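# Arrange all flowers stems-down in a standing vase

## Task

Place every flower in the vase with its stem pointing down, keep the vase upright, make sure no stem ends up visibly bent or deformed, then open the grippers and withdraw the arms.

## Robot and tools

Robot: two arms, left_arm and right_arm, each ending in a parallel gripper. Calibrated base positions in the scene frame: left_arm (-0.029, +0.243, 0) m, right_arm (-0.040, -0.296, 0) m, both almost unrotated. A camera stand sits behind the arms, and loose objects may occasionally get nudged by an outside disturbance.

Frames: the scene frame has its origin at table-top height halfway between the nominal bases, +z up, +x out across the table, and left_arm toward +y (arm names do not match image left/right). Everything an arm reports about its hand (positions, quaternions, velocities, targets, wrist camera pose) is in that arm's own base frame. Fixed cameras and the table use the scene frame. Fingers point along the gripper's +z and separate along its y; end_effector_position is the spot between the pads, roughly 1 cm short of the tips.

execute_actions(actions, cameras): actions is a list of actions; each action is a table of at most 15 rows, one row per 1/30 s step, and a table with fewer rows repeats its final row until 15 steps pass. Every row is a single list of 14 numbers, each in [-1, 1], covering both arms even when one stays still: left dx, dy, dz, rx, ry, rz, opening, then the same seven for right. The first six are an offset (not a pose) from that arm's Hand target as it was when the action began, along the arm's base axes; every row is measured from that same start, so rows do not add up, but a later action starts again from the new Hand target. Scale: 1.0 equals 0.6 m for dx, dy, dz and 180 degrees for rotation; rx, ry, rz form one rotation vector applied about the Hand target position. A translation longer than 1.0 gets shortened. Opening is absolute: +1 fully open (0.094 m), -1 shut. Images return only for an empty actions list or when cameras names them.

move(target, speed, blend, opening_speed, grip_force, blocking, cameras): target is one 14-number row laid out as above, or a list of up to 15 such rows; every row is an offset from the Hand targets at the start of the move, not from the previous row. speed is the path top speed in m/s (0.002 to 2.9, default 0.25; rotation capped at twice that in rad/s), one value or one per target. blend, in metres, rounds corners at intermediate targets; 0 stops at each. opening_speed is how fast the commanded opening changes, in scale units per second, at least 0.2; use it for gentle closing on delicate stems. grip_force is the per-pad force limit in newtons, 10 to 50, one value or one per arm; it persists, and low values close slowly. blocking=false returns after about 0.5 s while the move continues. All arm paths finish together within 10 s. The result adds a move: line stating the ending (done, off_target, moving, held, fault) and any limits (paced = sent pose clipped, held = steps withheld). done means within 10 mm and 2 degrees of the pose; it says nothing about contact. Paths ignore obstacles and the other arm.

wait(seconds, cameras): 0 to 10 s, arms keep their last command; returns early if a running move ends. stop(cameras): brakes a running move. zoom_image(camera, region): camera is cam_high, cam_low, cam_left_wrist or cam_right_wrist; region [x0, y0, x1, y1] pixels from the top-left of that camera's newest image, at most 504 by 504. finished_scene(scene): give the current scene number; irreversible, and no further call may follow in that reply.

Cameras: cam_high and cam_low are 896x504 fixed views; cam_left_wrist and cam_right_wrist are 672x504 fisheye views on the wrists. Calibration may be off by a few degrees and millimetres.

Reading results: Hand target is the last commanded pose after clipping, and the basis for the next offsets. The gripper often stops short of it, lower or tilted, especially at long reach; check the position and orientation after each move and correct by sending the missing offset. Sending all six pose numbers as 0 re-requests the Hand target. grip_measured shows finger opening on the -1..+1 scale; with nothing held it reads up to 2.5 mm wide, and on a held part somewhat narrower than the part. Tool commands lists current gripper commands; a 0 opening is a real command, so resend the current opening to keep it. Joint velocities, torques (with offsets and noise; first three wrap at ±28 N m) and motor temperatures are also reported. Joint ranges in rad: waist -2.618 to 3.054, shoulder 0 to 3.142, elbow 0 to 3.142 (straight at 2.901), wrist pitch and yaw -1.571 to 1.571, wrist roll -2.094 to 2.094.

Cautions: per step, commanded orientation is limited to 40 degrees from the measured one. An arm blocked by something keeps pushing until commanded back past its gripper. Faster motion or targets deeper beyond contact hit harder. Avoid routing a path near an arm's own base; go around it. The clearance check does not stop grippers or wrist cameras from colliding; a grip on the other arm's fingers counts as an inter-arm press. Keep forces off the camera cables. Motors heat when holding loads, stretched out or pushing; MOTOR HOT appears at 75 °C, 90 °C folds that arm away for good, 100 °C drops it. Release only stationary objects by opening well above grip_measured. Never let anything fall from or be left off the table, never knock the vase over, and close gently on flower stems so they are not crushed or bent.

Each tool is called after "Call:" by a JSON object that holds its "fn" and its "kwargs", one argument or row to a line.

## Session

Call:
{"fn": "execute_actions", "kwargs": {
  "actions": []
}}

Scene clock: 0.00 s.
left_arm: end_effector_position=(+0.3919, +0.0353, +0.0668) grip_measured=+1.000 end_effector_quat_wxyz=(+0.506, -0.087, +0.856, +0.065) | right_arm: end_effector_position=(+0.3836, +0.0130, +0.0712) grip_measured=+1.000 end_effector_quat_wxyz=(+0.557, -0.020, +0.830, -0.018)
Joint positions: left_arm=[0.003 1.548 0.448 0.588 -0.198 -0.085 0.094] | right_arm=[0.063 1.564 0.325 0.849 0.065 -0.03 0.094]
Joint velocities: within noise
Joint torques (N m): no reading
Motor temperatures (°C): left_arm=[24 27 28 25 23 23 21] | right_arm=[22 21 33 30 22 21 24]
Heat: left arm: 28 °C; right arm: 33 °C.
Hand target: left_arm +0.3931, +0.0352, +0.0693; +0.508, -0.087, +0.855, +0.064 | right_arm +0.3870, +0.0131, +0.0784; +0.566, -0.020, +0.824, -0.017
Tool commands: left_gripper/opening=+1.0 right_gripper/opening=+1.0
camera_calibration:
cam_left_wrist: T_world_to_cam=[[0.177882, -0.983792, -0.0226192, -0.0398713], [-0.940043, -0.163085, -0.299537, 0.409491], [0.290993, 0.0745454, -0.953817, 0.0725627], [0, 0, 0, 1]] pos_world=[0.370916, 0.0221476, 0.190967]
cam_right_wrist: T_world_to_cam=[[-0.0232869, -0.999006, 0.0380031, 0.0141657], [-0.923288, 0.00691245, -0.384046, 0.397831], [0.383402, -0.044031, -0.922531, 0.0416657], [0, 0, 0, 1]] pos_world=[0.351668, 0.0132362, 0.190685]

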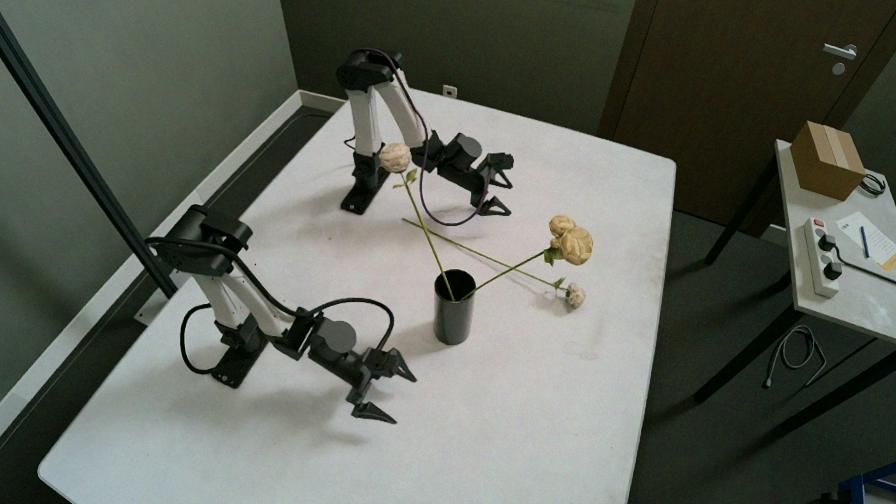

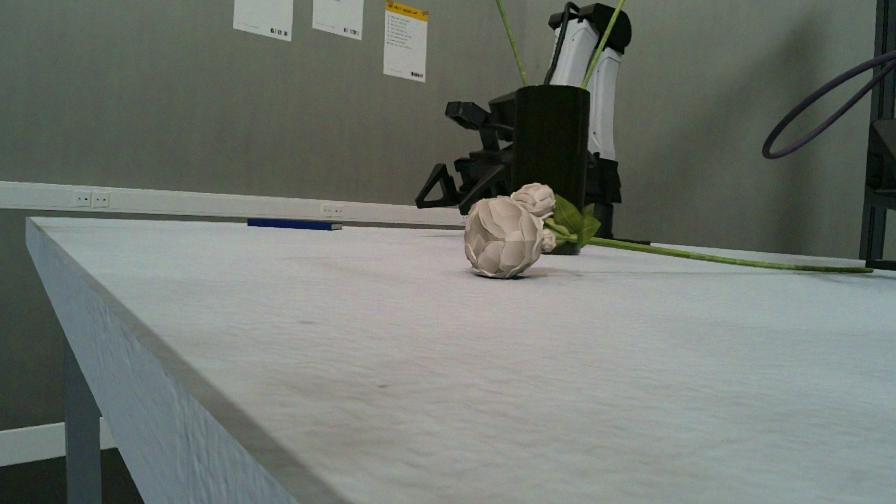

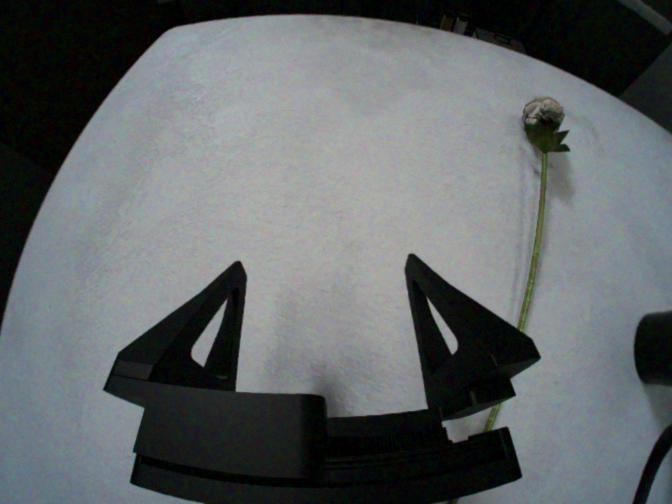

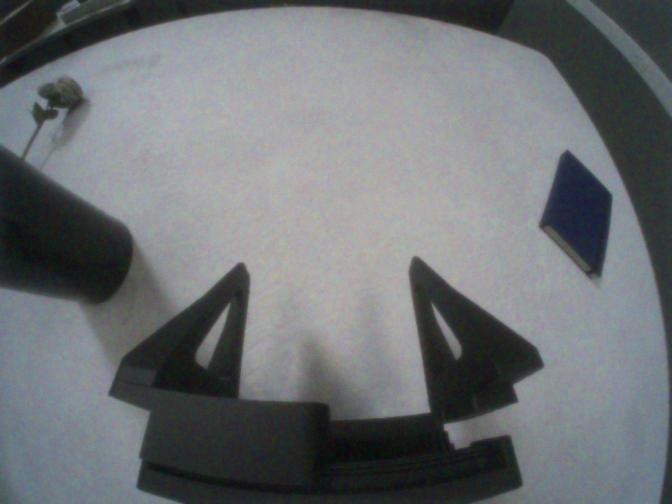

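Call:
{"fn": "move", "kwargs": {
  "target": [0.0615, -0.2803, 0.0512, -0.0084, 0.2994, -0.1195, -0.1, 0, 0, 0, 0, 0, 0, 1.0],
  "speed": 0.4,
  "cameras": ["cam_left_wrist", "cam_high"]
}}

Call:
{"fn": "zoom_image", "kwargs": {
  "camera": "cam_high",
  "region": [380, 130, 600, 350]
}}

Scene clock: 45.27 s.
left_arm: end_effector_position=(+0.4276, -0.1286, +0.1003) grip_measured=-0.098 end_effector_quat_wxyz=(+0.072, +0.095, +0.993, +0.000) | right_arm: end_effector_position=(+0.3836, +0.0130, +0.0712) grip_measured=+1.000 end_effector_quat_wxyz=(+0.557, -0.020, +0.830, -0.018)
Joint positions: left_arm=[-0.304 2.126 1.918 -1.22 -0.03 -0.111 0.042] | right_arm=[0.063 1.564 0.325 0.849 0.065 -0.03 0.094]
Joint torques (N m): left_arm=[-0.02 -10.14 9.51 0.49 0.11 0.14] | right_arm=[0.66 -5.03 6.09 2.1 0.02 0.04]
Motor temperatures (°C): left_arm=[24 31 33 30 23 23 21] | right_arm=[22 24 34 34 22 21 24]
Heat: left arm: 33 °C; right arm: 34 °C.
Hand target: left_arm +0.4300, -0.1330, +0.0999; +0.070, +0.100, +0.993, -0.007 | right_arm +0.3870, +0.0131, +0.0784; +0.566, -0.020, +0.824, -0.017
Off the commanded pose: left_arm 0.005 m, 1 deg | right_arm 0.008 m, 1 deg.
move: done
camera_calibration:
cam_left_wrist: T_world_to_cam=[[-0.211396, -0.977267, 0.0161745, -0.0432877], [-0.792911, 0.181146, 0.581789, 0.319264], [-0.571493, 0.110163, -0.813179, 0.465636], [0, 0, 0, 1]] pos_world=[0.510105, -0.151433, 0.193602]
Images, in order (width x height): cam_high 896x504, cam_left_wrist 672x504.

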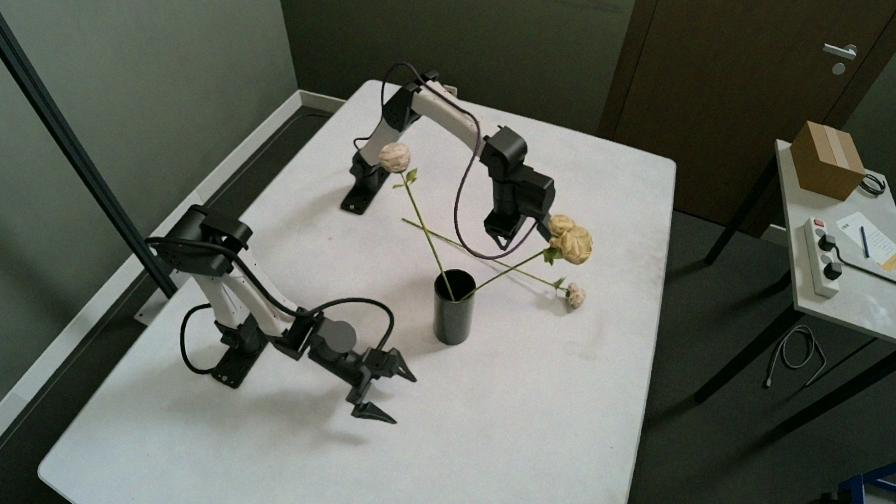

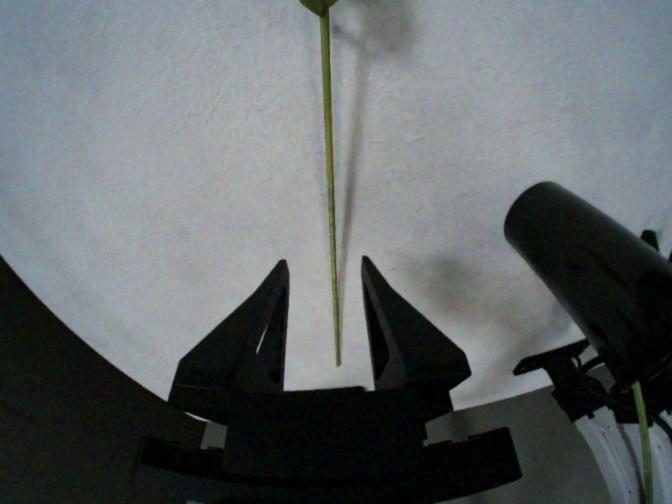

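Scaled by 2.291 from the camera's 896x504 image, which has a finer 1280x720 frame.

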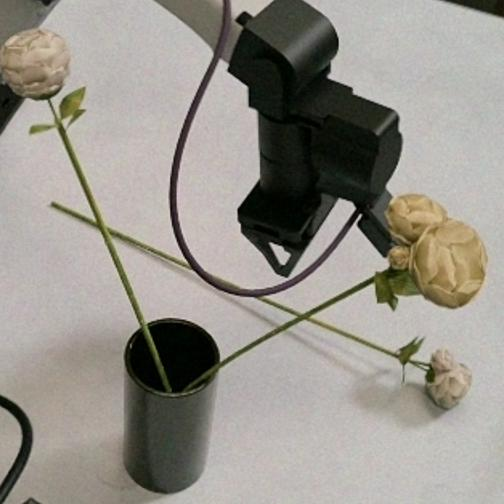

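Call:
{"fn": "move", "kwargs": {
  "target": [
    [0.0083, -0.0008, -0.1582, 0, 0, 0, -0.1, 0, 0, 0, 0, 0, 0, 1.0],
    [0.0083, -0.0008, -0.1582, 0, 0, 0, -1.0, 0, 0, 0, 0, 0, 0, 1.0]
  ],
  "speed": 0.18,
  "grip_force": [30, 50],
  "cameras": ["cam_left_wrist"]
}}

Scene clock: 64.00 s.
left_arm: end_effector_position=(+0.4388, -0.1324, +0.0147) grip_measured=-0.886 end_effector_quat_wxyz=(+0.080, +0.095, +0.992, -0.002) | right_arm: end_effector_position=(+0.3836, +0.0130, +0.0712) grip_measured=+1.000 end_effector_quat_wxyz=(+0.557, -0.020, +0.830, -0.018)
Joint positions: left_arm=[-0.304 2.203 1.695 -0.904 -0.028 -0.11 0.005] | right_arm=[0.063 1.564 0.325 0.849 0.065 -0.03 0.094]
Joint torques (N m): left_arm=[0.21 -10.99 5.49 0.72 0.11 0.16] | right_arm=[0.66 -4.98 6.11 2.09 0.04 0.06]
Heat: left arm: 36 °C; right arm: 35 °C.
Hand target: left_arm +0.4350, -0.1334, +0.0050; +0.070, +0.100, +0.993, -0.006 | right_arm +0.3870, +0.0131, +0.0784; +0.566, -0.020, +0.824, -0.017
Off the commanded pose: left_arm 0.010 m, 1 deg | right_arm 0.008 m, 1 deg.
grip_force (N): 30, 50
move: done
camera_calibration:
cam_left_wrist: T_world_to_cam=[[-0.212313, -0.977017, 0.0190287, -0.0428522], [-0.801322, 0.185212, 0.56884, 0.383172], [-0.559291, 0.105524, -0.822228, 0.397031], [0, 0, 0, 1]] pos_world=[0.520002, -0.154732, 0.109302]
Images, in order (width x height): cam_left_wrist 672x504.

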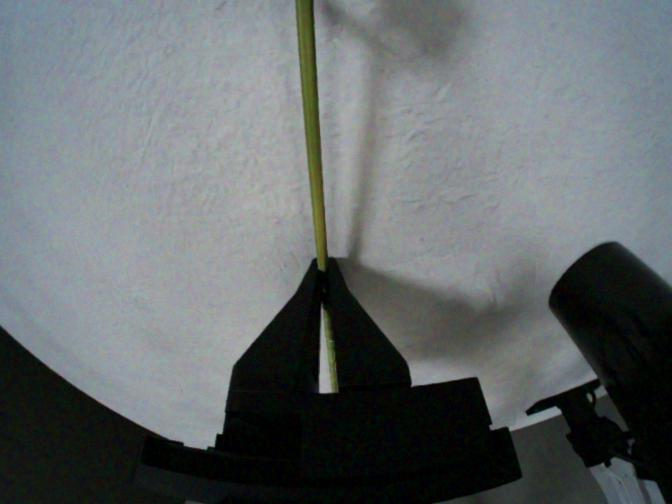

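Call:
{"fn": "move", "kwargs": {
  "target": [
    [0.0, 0.0, 0.1333, 0, 0, 0, -1.0, 0, 0, 0, 0, 0, 0, 1.0],
    [-0.0583, 0.0223, 0.875, -0.2542, -0.4263, -0.1702, -1.0, 0, 0, 0, 0, 0, 0, 1.0]
  ],
  "speed": 0.32,
  "blend": [0.04, 0],
  "cameras": ["all"]
}}

Scene clock: 92.83 s.
left_arm: end_effector_position=(+0.4000, -0.1195, +0.5241) grip_measured=-0.887 end_effector_quat_wxyz=(+0.671, +0.279, +0.613, -0.310) | right_arm: end_effector_position=(+0.3836, +0.0130, +0.0712) grip_measured=+1.000 end_effector_quat_wxyz=(+0.557, -0.020, +0.830, -0.018)
Joint positions: left_arm=[0.041 1.466 1.725 -0.108 0.896 -0.124 0.005] | right_arm=[0.063 1.564 0.325 0.849 0.065 -0.03 0.094]
Joint torques (N m): left_arm=[0.47 -4.59 9.14 1.68 0.09 -0.03] | right_arm=[0.75 -5.24 5.97 2.11 0.02 0.06]
Motor temperatures (°C): left_arm=[24 41 34 27 23 23 21] | right_arm=[22 25 34 36 22 21 24]
Heat: left arm: 41 °C; right arm: 36 °C.
Hand target: left_arm +0.4001, -0.1199, +0.5300; +0.673, +0.283, +0.606, -0.314 | right_arm +0.3870, +0.0131, +0.0784; +0.566, -0.020, +0.824, -0.017
Off the commanded pose: left_arm 0.006 m, 1 deg | right_arm 0.008 m, 1 deg.
grip_force (N): 30, 50
move: done; blend cut to 0.0399 m at target 1
camera_calibration:
cam_left_wrist: T_world_to_cam=[[-0.77802, -0.628061, -0.014985, 0.237548], [-0.381813, 0.491649, -0.782623, 0.637002], [0.498903, -0.603175, -0.622315, 0.180082], [0, 0, 0, 1]] pos_world=[0.338189, -0.0553661, 0.614161]
cam_right_wrist: T_world_to_cam=[[-0.0232869, -0.999006, 0.0380031, 0.0141657], [-0.923288, 0.00691245, -0.384046, 0.397831], [0.383402, -0.044031, -0.922531, 0.0416657], [0, 0, 0, 1]] pos_world=[0.351668, 0.0132362, 0.190685]

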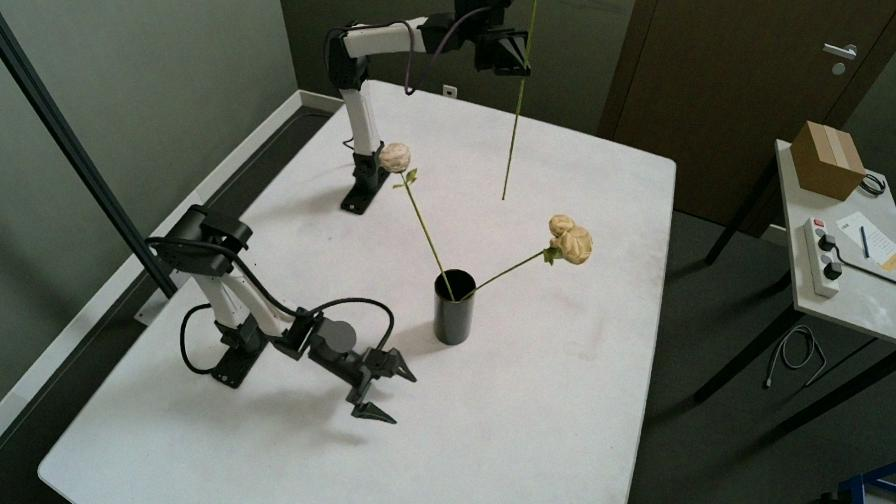

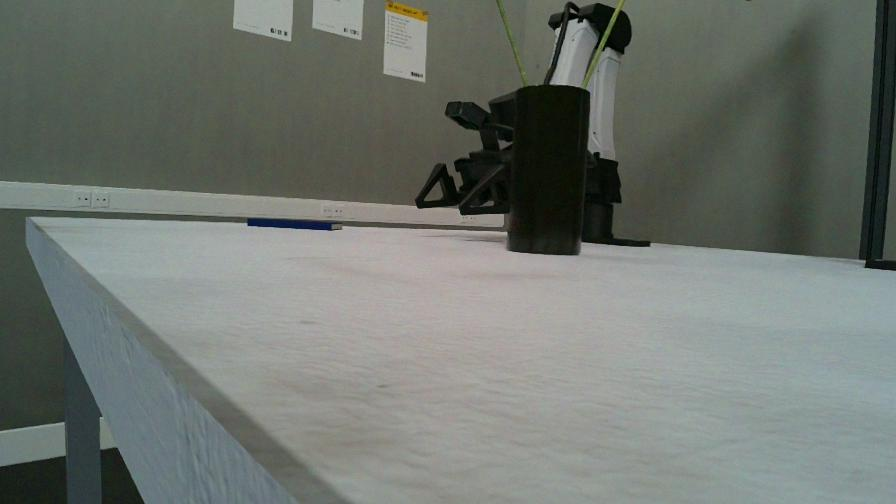

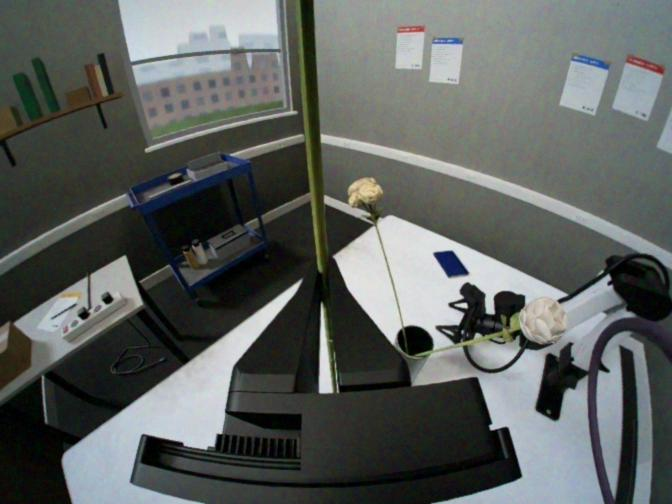

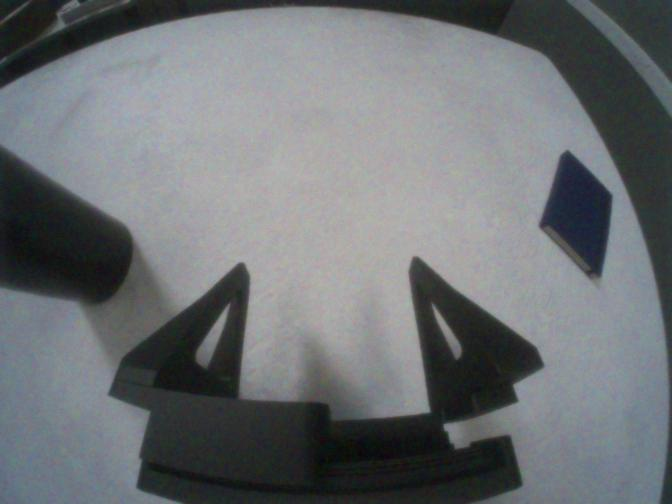

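Call:
{"fn": "zoom_image", "kwargs": {
  "camera": "cam_left_wrist",
  "region": [360, 280, 480, 400]
}}

Call:
{"fn": "zoom_image", "kwargs": {
  "camera": "cam_high",
  "region": [410, 240, 510, 340]
}}

Scaled by 4.200 from the camera's 672x504 image, which has a finer 960x720 frame.

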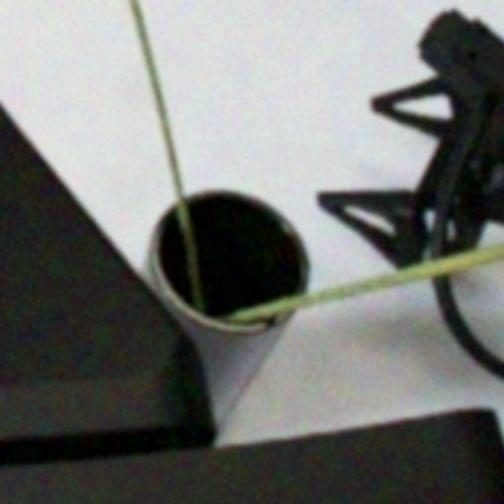

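Scaled by 5.040 from the camera's 896x504 image, which has a finer 1280x720 frame.

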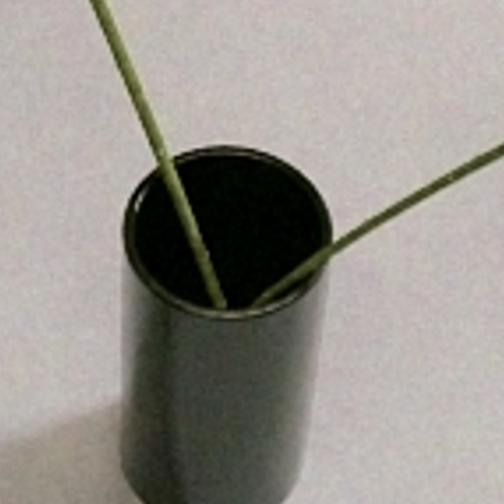

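Call:
{"fn": "move", "kwargs": {
  "target": [-0.0418, -0.3385, 0.0, 0, 0, -0.1944, -1.0, 0, 0, 0, 0, 0, 0, 1.0],
  "speed": 0.25,
  "cameras": ["cam_high", "cam_low", "cam_left_wrist"]
}}

Call:
{"fn": "zoom_image", "kwargs": {
  "camera": "cam_high",
  "region": [400, 200, 520, 320]
}}

Scene clock: 119.53 s.
left_arm: end_effector_position=(+0.3772, -0.3222, +0.5270) grip_measured=-0.887 end_effector_quat_wxyz=(+0.553, +0.449, +0.496, -0.497) | right_arm: end_effector_position=(+0.3836, +0.0130, +0.0712) grip_measured=+1.000 end_effector_quat_wxyz=(+0.557, -0.020, +0.830, -0.018)
Joint positions: left_arm=[-0.396 1.877 2.167 -0.072 1.062 -0.188 0.005] | right_arm=[0.063 1.564 0.325 0.849 0.065 -0.03 0.094]
Joint torques (N m): left_arm=[0.13 -8.49 9.36 1.36 0.02 -0.06] | right_arm=[0.69 -5.05 6.12 2.07 0.06 0.08]
Motor temperatures (°C): left_arm=[24 35 38 30 23 23 21] | right_arm=[22 25 35 37 22 21 24]
Heat: left arm: 38 °C; right arm: 37 °C.
Hand target: left_arm +0.3750, -0.3231, +0.5300; +0.547, +0.452, +0.493, -0.502 | right_arm +0.3870, +0.0131, +0.0784; +0.566, -0.020, +0.824, -0.017
Off the commanded pose: left_arm 0.004 m, 1 deg | right_arm 0.008 m, 1 deg.
grip_force (N): 30, 50
move: done
camera_calibration:
cam_left_wrist: T_world_to_cam=[[-0.997061, -0.0724625, -0.0248859, 0.359417], [-0.0248572, 0.613183, -0.78955, 0.638434], [0.0724724, -0.78661, -0.613182, 0.167881], [0, 0, 0, 1]] pos_world=[0.362063, -0.233376, 0.615961]
Images, in order (width x height): cam_high 896x504, cam_low 896x504, cam_left_wrist 672x504.

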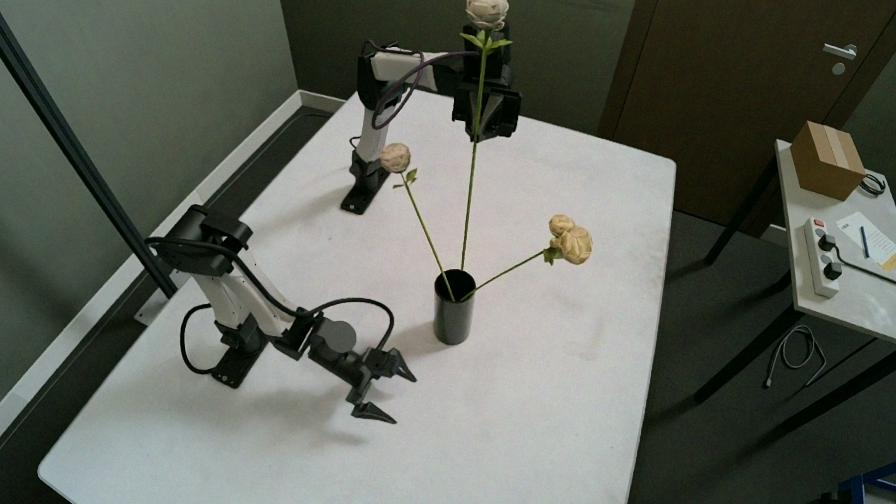

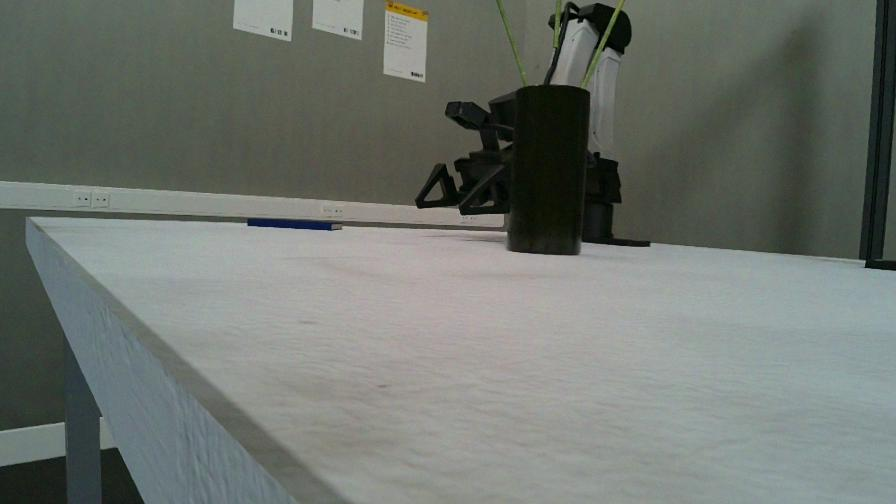

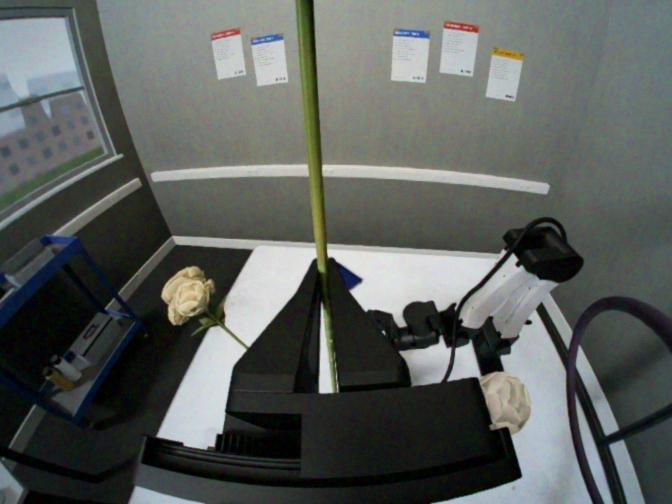

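Scaled by 4.200 from the camera's 896x504 image, which has a finer 1280x720 frame.

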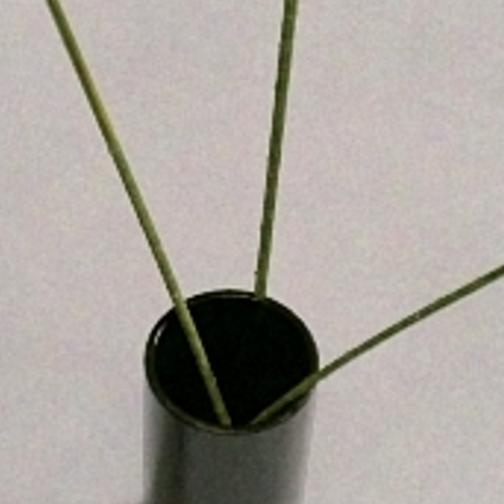

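Call:
{"fn": "move", "kwargs": {
  "target": [0.0, 0.0, -0.3667, 0, 0, 0, -1.0, 0, 0, 0, 0, 0, 0, 1.0],
  "speed": 0.16,
  "cameras": ["cam_high", "cam_low", "cam_left_wrist"]
}}

Scene clock: 132.60 s.
left_arm: end_effector_position=(+0.3748, -0.3220, +0.3219) grip_measured=-0.887 end_effector_quat_wxyz=(+0.559, +0.455, +0.485, -0.495) | right_arm: end_effector_position=(+0.3836, +0.0130, +0.0712) grip_measured=+1.000 end_effector_quat_wxyz=(+0.557, -0.020, +0.830, -0.018)
Joint positions: left_arm=[-0.396 1.8 1.21 0.833 1.07 -0.187 0.005] | right_arm=[0.063 1.564 0.325 0.849 0.065 -0.03 0.094]
Joint torques (N m): left_arm=[0.1 -8.03 5.9 1.51 -0.03 -0.06] | right_arm=[0.61 -5.12 6.15 2.11 0.09 0.04]
Heat: left arm: 37 °C; right arm: 37 °C.
Hand target: left_arm +0.3750, -0.3231, +0.3101; +0.548, +0.452, +0.493, -0.502 | right_arm +0.3870, +0.0131, +0.0784; +0.566, -0.020, +0.824, -0.017
Off the commanded pose: left_arm 0.012 m, 2 deg | right_arm 0.008 m, 1 deg.
grip_force (N): 30, 50
move: off_target (left_arm)
camera_calibration:
cam_left_wrist: T_world_to_cam=[[-0.99665, -0.0652103, -0.0493508, 0.362039], [-0.000376957, 0.607118, -0.794612, 0.46676], [0.0817786, -0.791931, -0.605109, 0.0347151], [0, 0, 0, 1]] pos_world=[0.358163, -0.232278, 0.409766]
Images, in order (width x height): cam_high 896x504, cam_low 896x504, cam_left_wrist 672x504.

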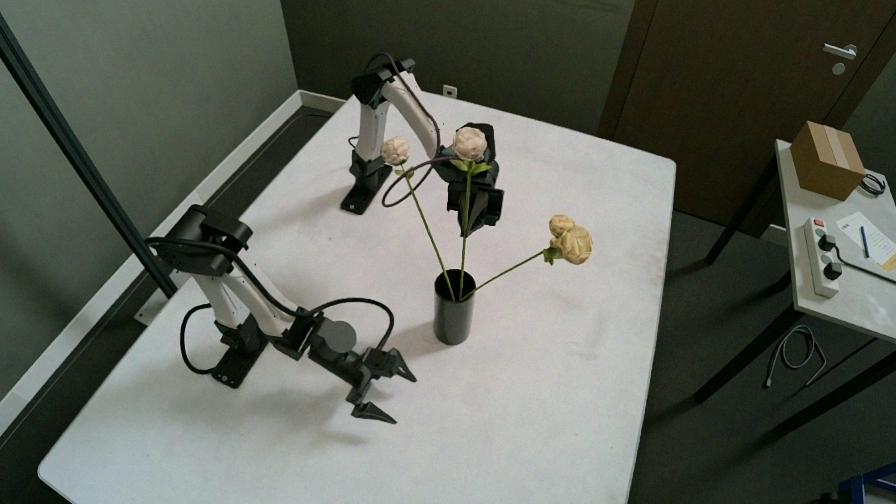

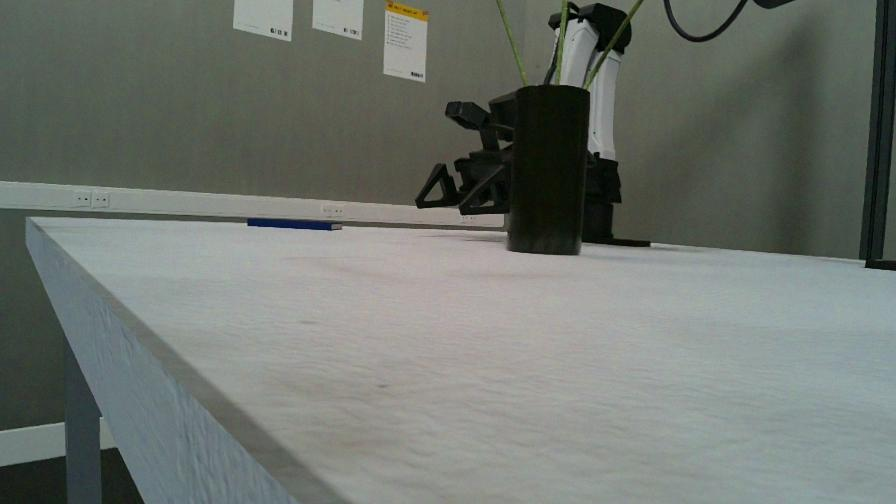

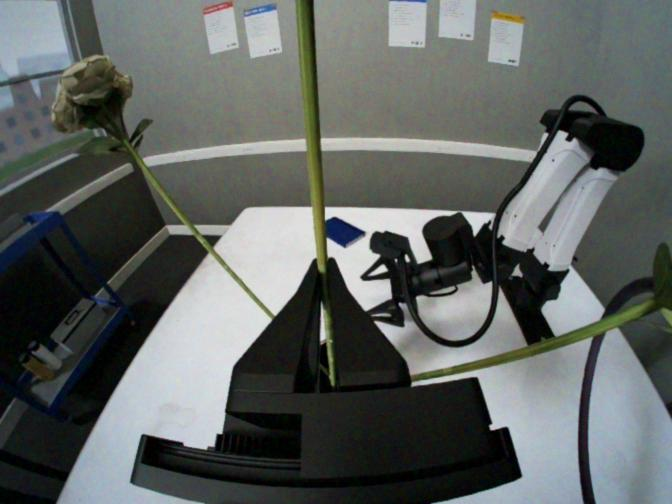

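Call:
{"fn": "zoom_image", "kwargs": {
  "camera": "cam_high",
  "region": [360, 110, 500, 250]
}}

Call:
{"fn": "zoom_image", "kwargs": {
  "camera": "cam_left_wrist",
  "region": [532, 230, 672, 370]
}}

Scaled by 3.600 from the camera's 896x504 image, which has a finer 1280x720 frame.

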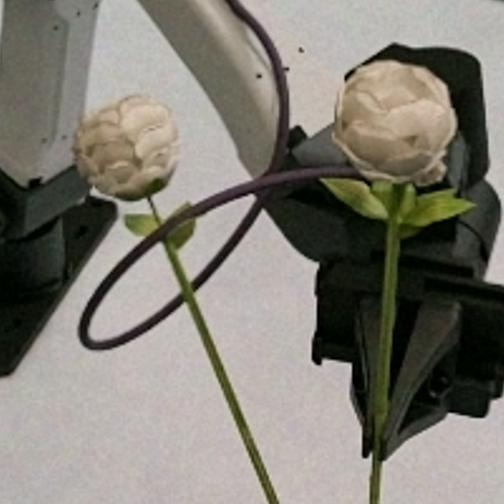

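Scaled by 3.600 from the camera's 672x504 image, which has a finer 960x720 frame.

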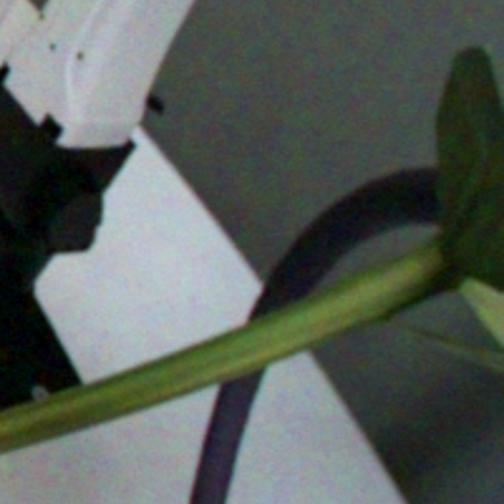

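Call:
{"fn": "zoom_image", "kwargs": {
  "camera": "cam_high",
  "region": [380, 150, 440, 210]
}}

Scaled by 8.400 from the camera's 896x504 image, which has a finer 1280x720 frame.

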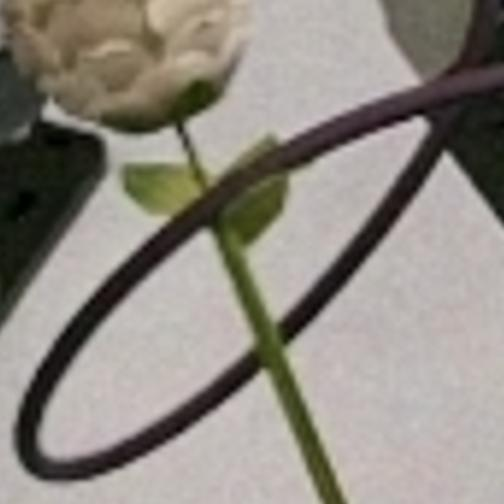

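Call:
{"fn": "move", "kwargs": {
  "target": [
    [0.0062, -0.07, 0.0, 0.0443, 0.0039, 0, -1.0, 0, 0, 0, 0, 0, 0, 1.0],
    [0.0062, -0.07, 0.0, 0.0443, 0.0039, 0, -0.45, 0, 0, 0, 0, 0, 0, 1.0]
  ],
  "speed": 0.1,
  "cameras": ["cam_high", "cam_low", "cam_left_wrist"]
}}

Call:
{"fn": "zoom_image", "kwargs": {
  "camera": "cam_high",
  "region": [370, 110, 510, 250]
}}

Scene clock: 195.83 s.
left_arm: end_effector_position=(+0.3744, -0.3614, +0.3104) grip_measured=-0.452 end_effector_quat_wxyz=(+0.510, +0.486, +0.529, -0.473) | right_arm: end_effector_position=(+0.3836, +0.0130, +0.0712) grip_measured=+1.000 end_effector_quat_wxyz=(+0.557, -0.020, +0.830, -0.018)
Joint positions: left_arm=[-0.481 1.821 1.384 0.379 1.01 0.045 0.026] | right_arm=[0.063 1.564 0.325 0.849 0.065 -0.03 0.094]
Joint torques (N m): left_arm=[-0.28 -8.54 10.06 1.45 -0.08 0.17] | right_arm=[0.75 -4.98 6 2.09 0.05 0.06]
Heat: left arm: 37 °C; right arm: 39 °C.
Hand target: left_arm +0.3787, -0.3651, +0.3099; +0.512, +0.486, +0.530, -0.470 | right_arm +0.3870, +0.0131, +0.0784; +0.566, -0.020, +0.824, -0.017
Off the commanded pose: left_arm 0.006 m, 1 deg | right_arm 0.008 m, 1 deg.
grip_force (N): 30, 50
move: done
camera_calibration:
cam_left_wrist: T_world_to_cam=[[-0.998842, -0.0462889, -0.0131516, 0.354955], [-0.0239058, 0.714509, -0.699218, 0.499611], [0.0417629, -0.698093, -0.714788, 0.0794361], [0, 0, 0, 1]] pos_world=[0.36317, -0.285092, 0.410785]
Images, in order (width x height): cam_high 896x504, cam_low 896x504, cam_left_wrist 672x504.

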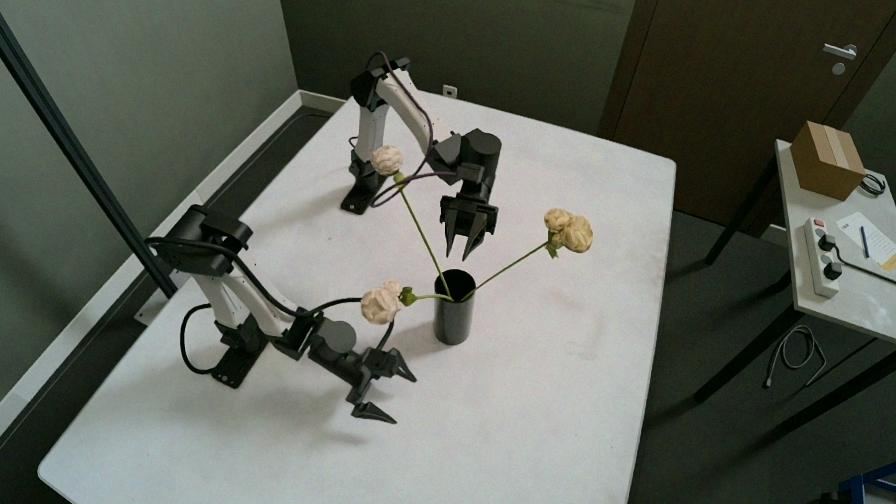

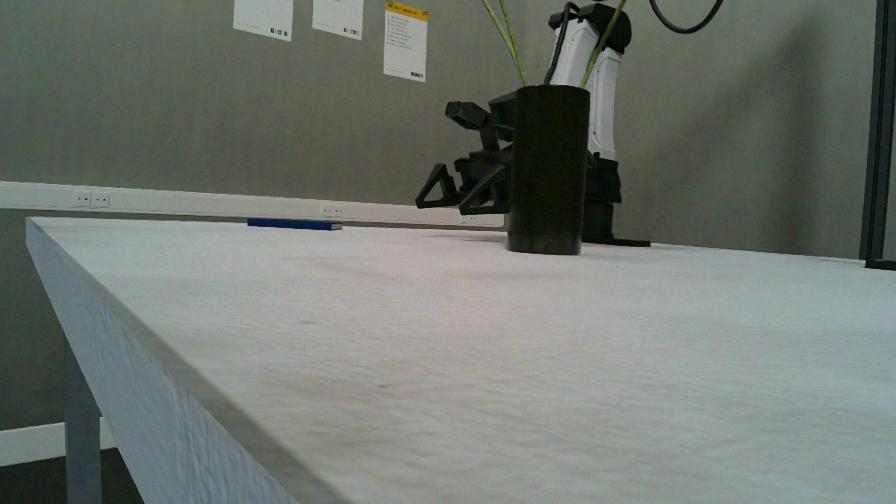

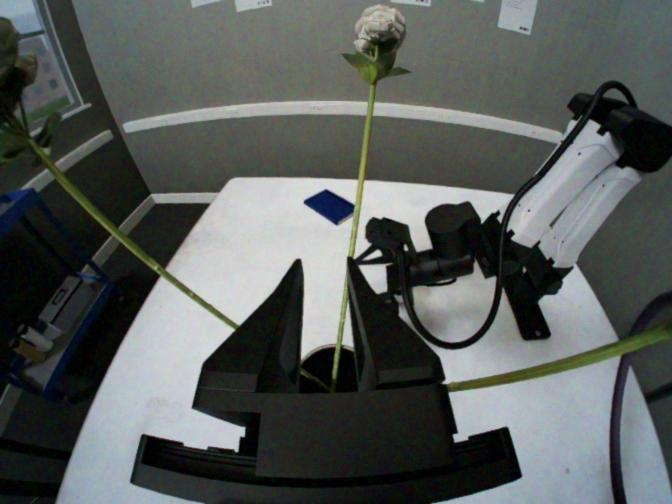

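Scaled by 3.600 from the camera's 896x504 image, which has a finer 1280x720 frame.

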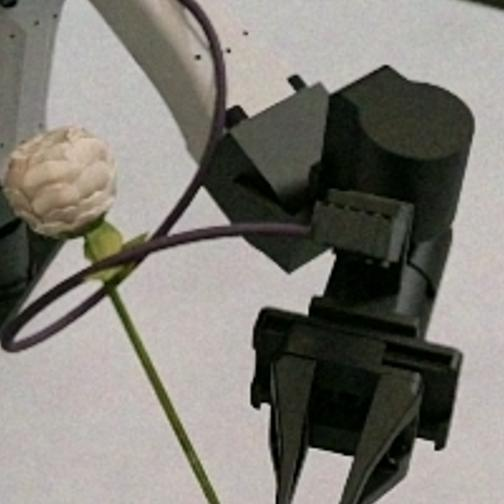

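Call:
{"fn": "move", "kwargs": {
  "target": [0.0, 0.02, 0.15, 0, 0, 0, -0.45, 0, 0, 0, 0, 0, 0, 1.0],
  "speed": 0.1,
  "cameras": ["cam_high", "cam_low"]
}}

Call:
{"fn": "zoom_image", "kwargs": {
  "camera": "cam_high",
  "region": [350, 80, 510, 240]
}}

Scene clock: 209.10 s.
left_arm: end_effector_position=(+0.3820, -0.3570, +0.3850) grip_measured=-0.452 end_effector_quat_wxyz=(+0.503, +0.479, +0.543, -0.472) | right_arm: end_effector_position=(+0.3836, +0.0130, +0.0712) grip_measured=+1.000 end_effector_quat_wxyz=(+0.557, -0.020, +0.830, -0.018)
Joint positions: left_arm=[-0.466 1.821 1.705 0.025 1.01 0.048 0.026] | right_arm=[0.063 1.564 0.325 0.849 0.065 -0.03 0.094]
Joint torques (N m): left_arm=[0.85 -11 10.58 1.47 0.19 0.17] | right_arm=[0.49 -5.22 6.09 2.1 0.05 0.07]
Heat: left arm: 40 °C; right arm: 39 °C.
Hand target: left_arm +0.3787, -0.3531, +0.3999; +0.512, +0.486, +0.530, -0.470 | right_arm +0.3870, +0.0131, +0.0784; +0.566, -0.020, +0.824, -0.017
Off the commanded pose: left_arm 0.016 m, 2 deg | right_arm 0.008 m, 1 deg.
grip_force (N): 30, 50
move: off_target (left_arm)
Images, in order (width x height): cam_high 896x504, cam_low 896x504.

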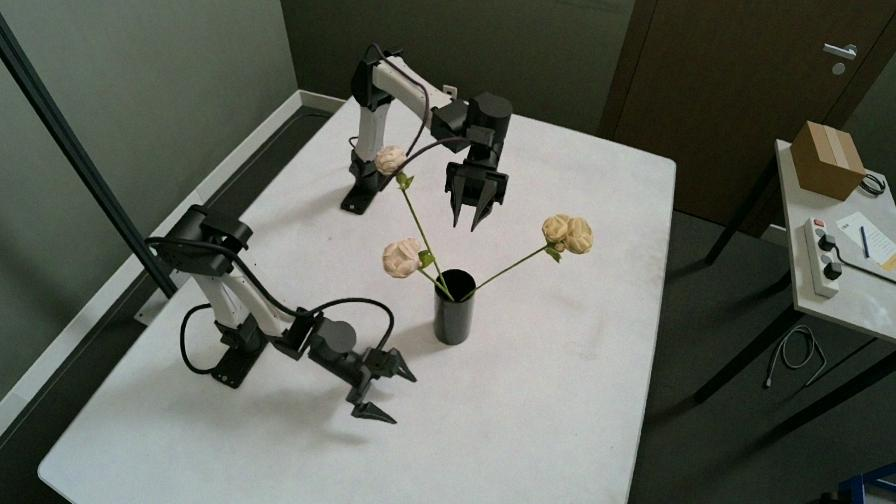

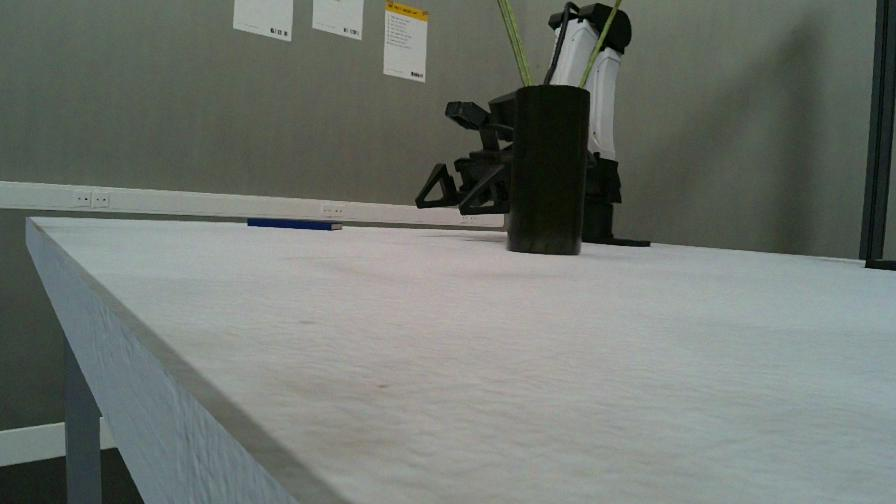

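Scaled by 3.150 from the camera's 896x504 image, which has a finer 1280x720 frame.

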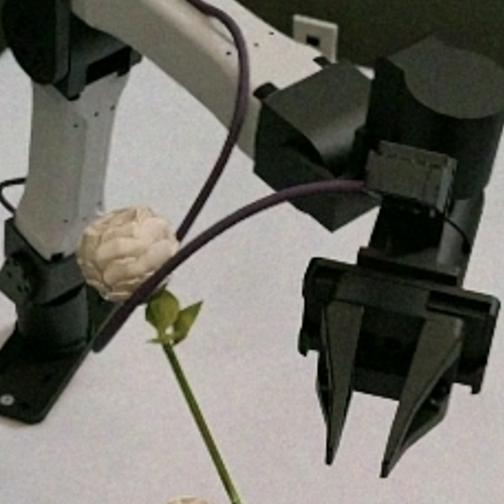

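Call:
{"fn": "move", "kwargs": {
  "target": [0.0, 0.02, 0.15, 0, 0, 0, -0.45, 0, 0, 0, 0, 0, 0, 1.0],
  "speed": 0.1,
  "cameras": ["cam_high"]
}}

Call:
{"fn": "zoom_image", "kwargs": {
  "camera": "cam_high",
  "region": [350, 80, 510, 240]
}}

Scene clock: 212.93 s.
left_arm: end_effector_position=(+0.3772, -0.3423, +0.4893) grip_measured=-0.452 end_effector_quat_wxyz=(+0.513, +0.481, +0.534, -0.469) | right_arm: end_effector_position=(+0.3836, +0.0130, +0.0712) grip_measured=+1.000 end_effector_quat_wxyz=(+0.557, -0.020, +0.830, -0.018)
Joint positions: left_arm=[-0.439 1.937 2.285 -0.413 1.035 0.048 0.026] | right_arm=[0.063 1.564 0.325 0.849 0.065 -0.03 0.094]
Joint torques (N m): left_arm=[0.84 -8.65 9.28 1.45 0.19 0.18] | right_arm=[0.53 -5 5.97 2.09 0.06 0.07]
Heat: left arm: 40 °C; right arm: 39 °C.
Hand target: left_arm +0.3787, -0.3411, +0.4900; +0.512, +0.486, +0.530, -0.470 | right_arm +0.3870, +0.0131, +0.0784; +0.566, -0.020, +0.824, -0.017
Off the commanded pose: left_arm 0.002 m, 1 deg | right_arm 0.008 m, 1 deg.
grip_force (N): 30, 50
move: done
Images, in order (width x height): cam_high 896x504.

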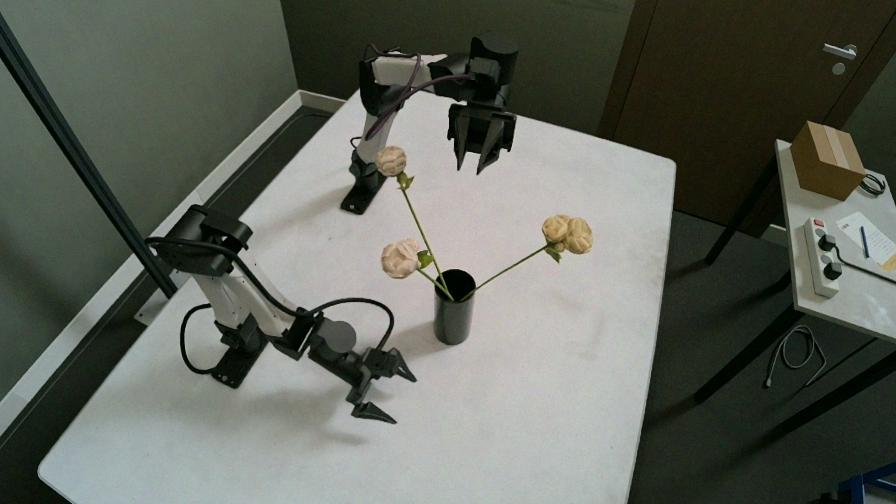

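Scaled by 3.150 from the camera's 896x504 image, which has a finer 1280x720 frame.

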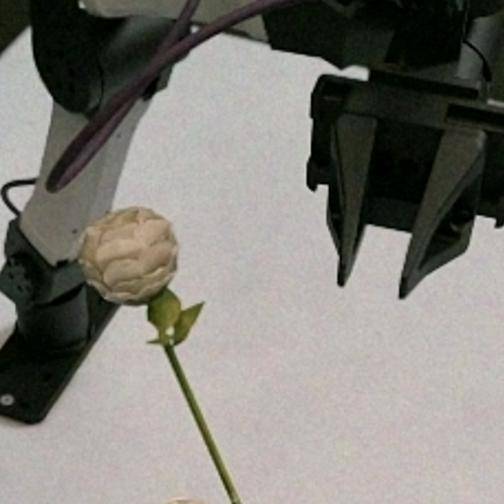

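Call:
{"fn": "move", "kwargs": {
  "target": [
    [0.0, 0.03, 0.06, 0, 0, 0, -0.45, 0, 0, 0, 0, 0, 0, 1.0],
    [0.0355, 0.3685, 0.0667, 0, 0, 0.1944, -0.45, 0, 0, 0, 0, 0, 0, 1.0]
  ],
  "speed": 0.25,
  "blend": [0.02, 0],
  "cameras": ["cam_high", "cam_low", "cam_left_wrist"]
}}

Call:
{"fn": "zoom_image", "kwargs": {
  "camera": "cam_high",
  "region": [370, 130, 610, 360]
}}

Scene clock: 220.20 s.
left_arm: end_effector_position=(+0.4034, -0.1225, +0.5275) grip_measured=-0.452 end_effector_quat_wxyz=(+0.625, +0.310, +0.651, -0.298) | right_arm: end_effector_position=(+0.3836, +0.0130, +0.0712) grip_measured=+1.000 end_effector_quat_wxyz=(+0.557, -0.020, +0.830, -0.018)
Joint positions: left_arm=[0.043 1.599 2.058 -0.529 0.931 0.056 0.026] | right_arm=[0.063 1.564 0.325 0.849 0.065 -0.03 0.094]
Joint torques (N m): left_arm=[0.57 -8.05 4.96 1.71 -0.07 -0.06] | right_arm=[0.65 -4.98 5.93 2.09 0.09 0.06]
Heat: left arm: 39 °C; right arm: 39 °C.
Hand target: left_arm +0.3999, -0.1201, +0.5300; +0.629, +0.304, +0.652, -0.294 | right_arm +0.3870, +0.0131, +0.0784; +0.566, -0.020, +0.824, -0.017
Off the commanded pose: left_arm 0.005 m, 1 deg | right_arm 0.008 m, 1 deg.
grip_force (N): 30, 50
move: done
camera_calibration:
cam_left_wrist: T_world_to_cam=[[-0.797443, -0.603148, -0.0172547, 0.250536], [-0.426169, 0.583236, -0.691532, 0.623595], [0.427159, -0.544104, -0.72214, 0.267441], [0, 0, 0, 1]] pos_world=[0.351305, -0.067077, 0.628688]
Images, in order (width x height): cam_high 896x504, cam_low 896x504, cam_left_wrist 672x504.

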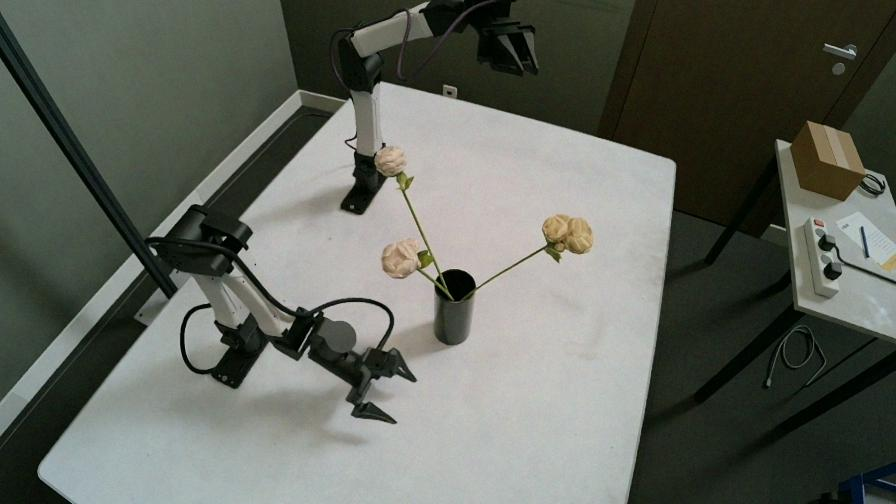

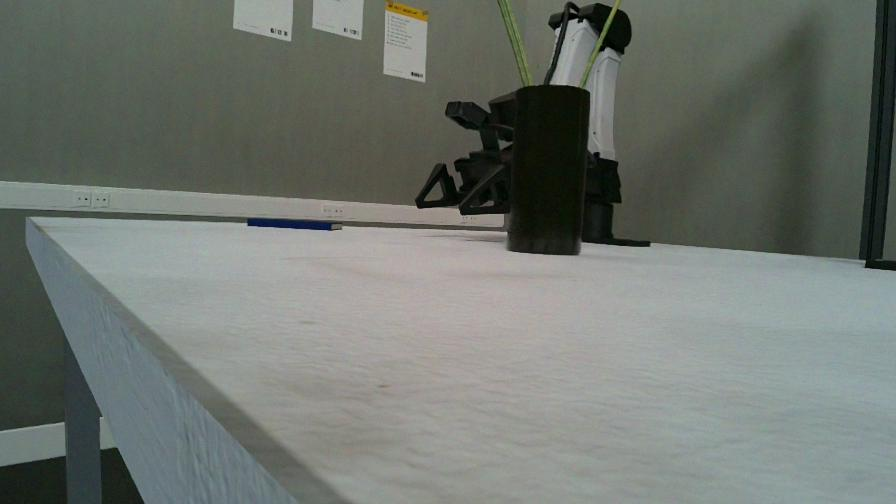

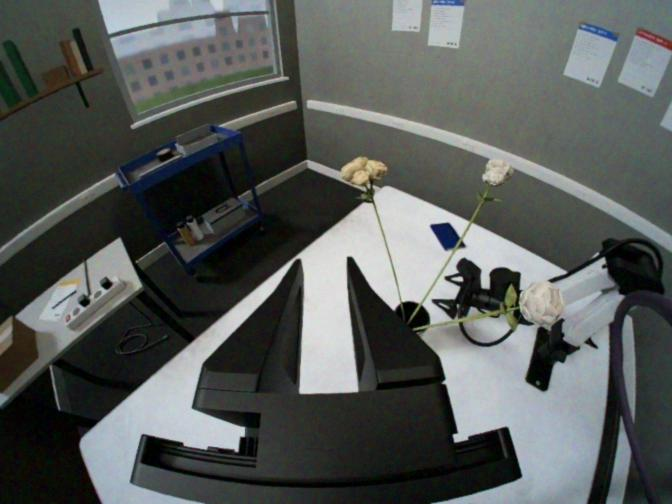

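Scaled by 2.100 from the camera's 896x504 image, which has a finer 1280x720 frame.

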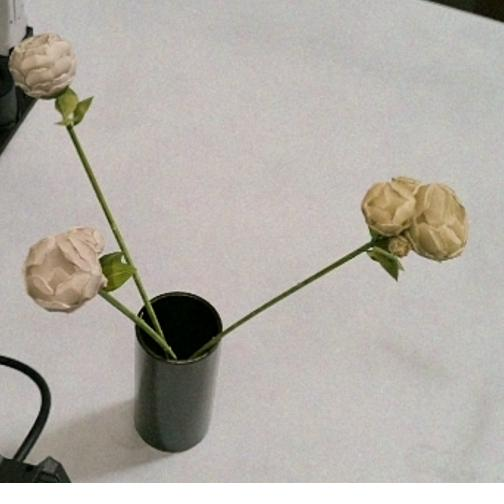

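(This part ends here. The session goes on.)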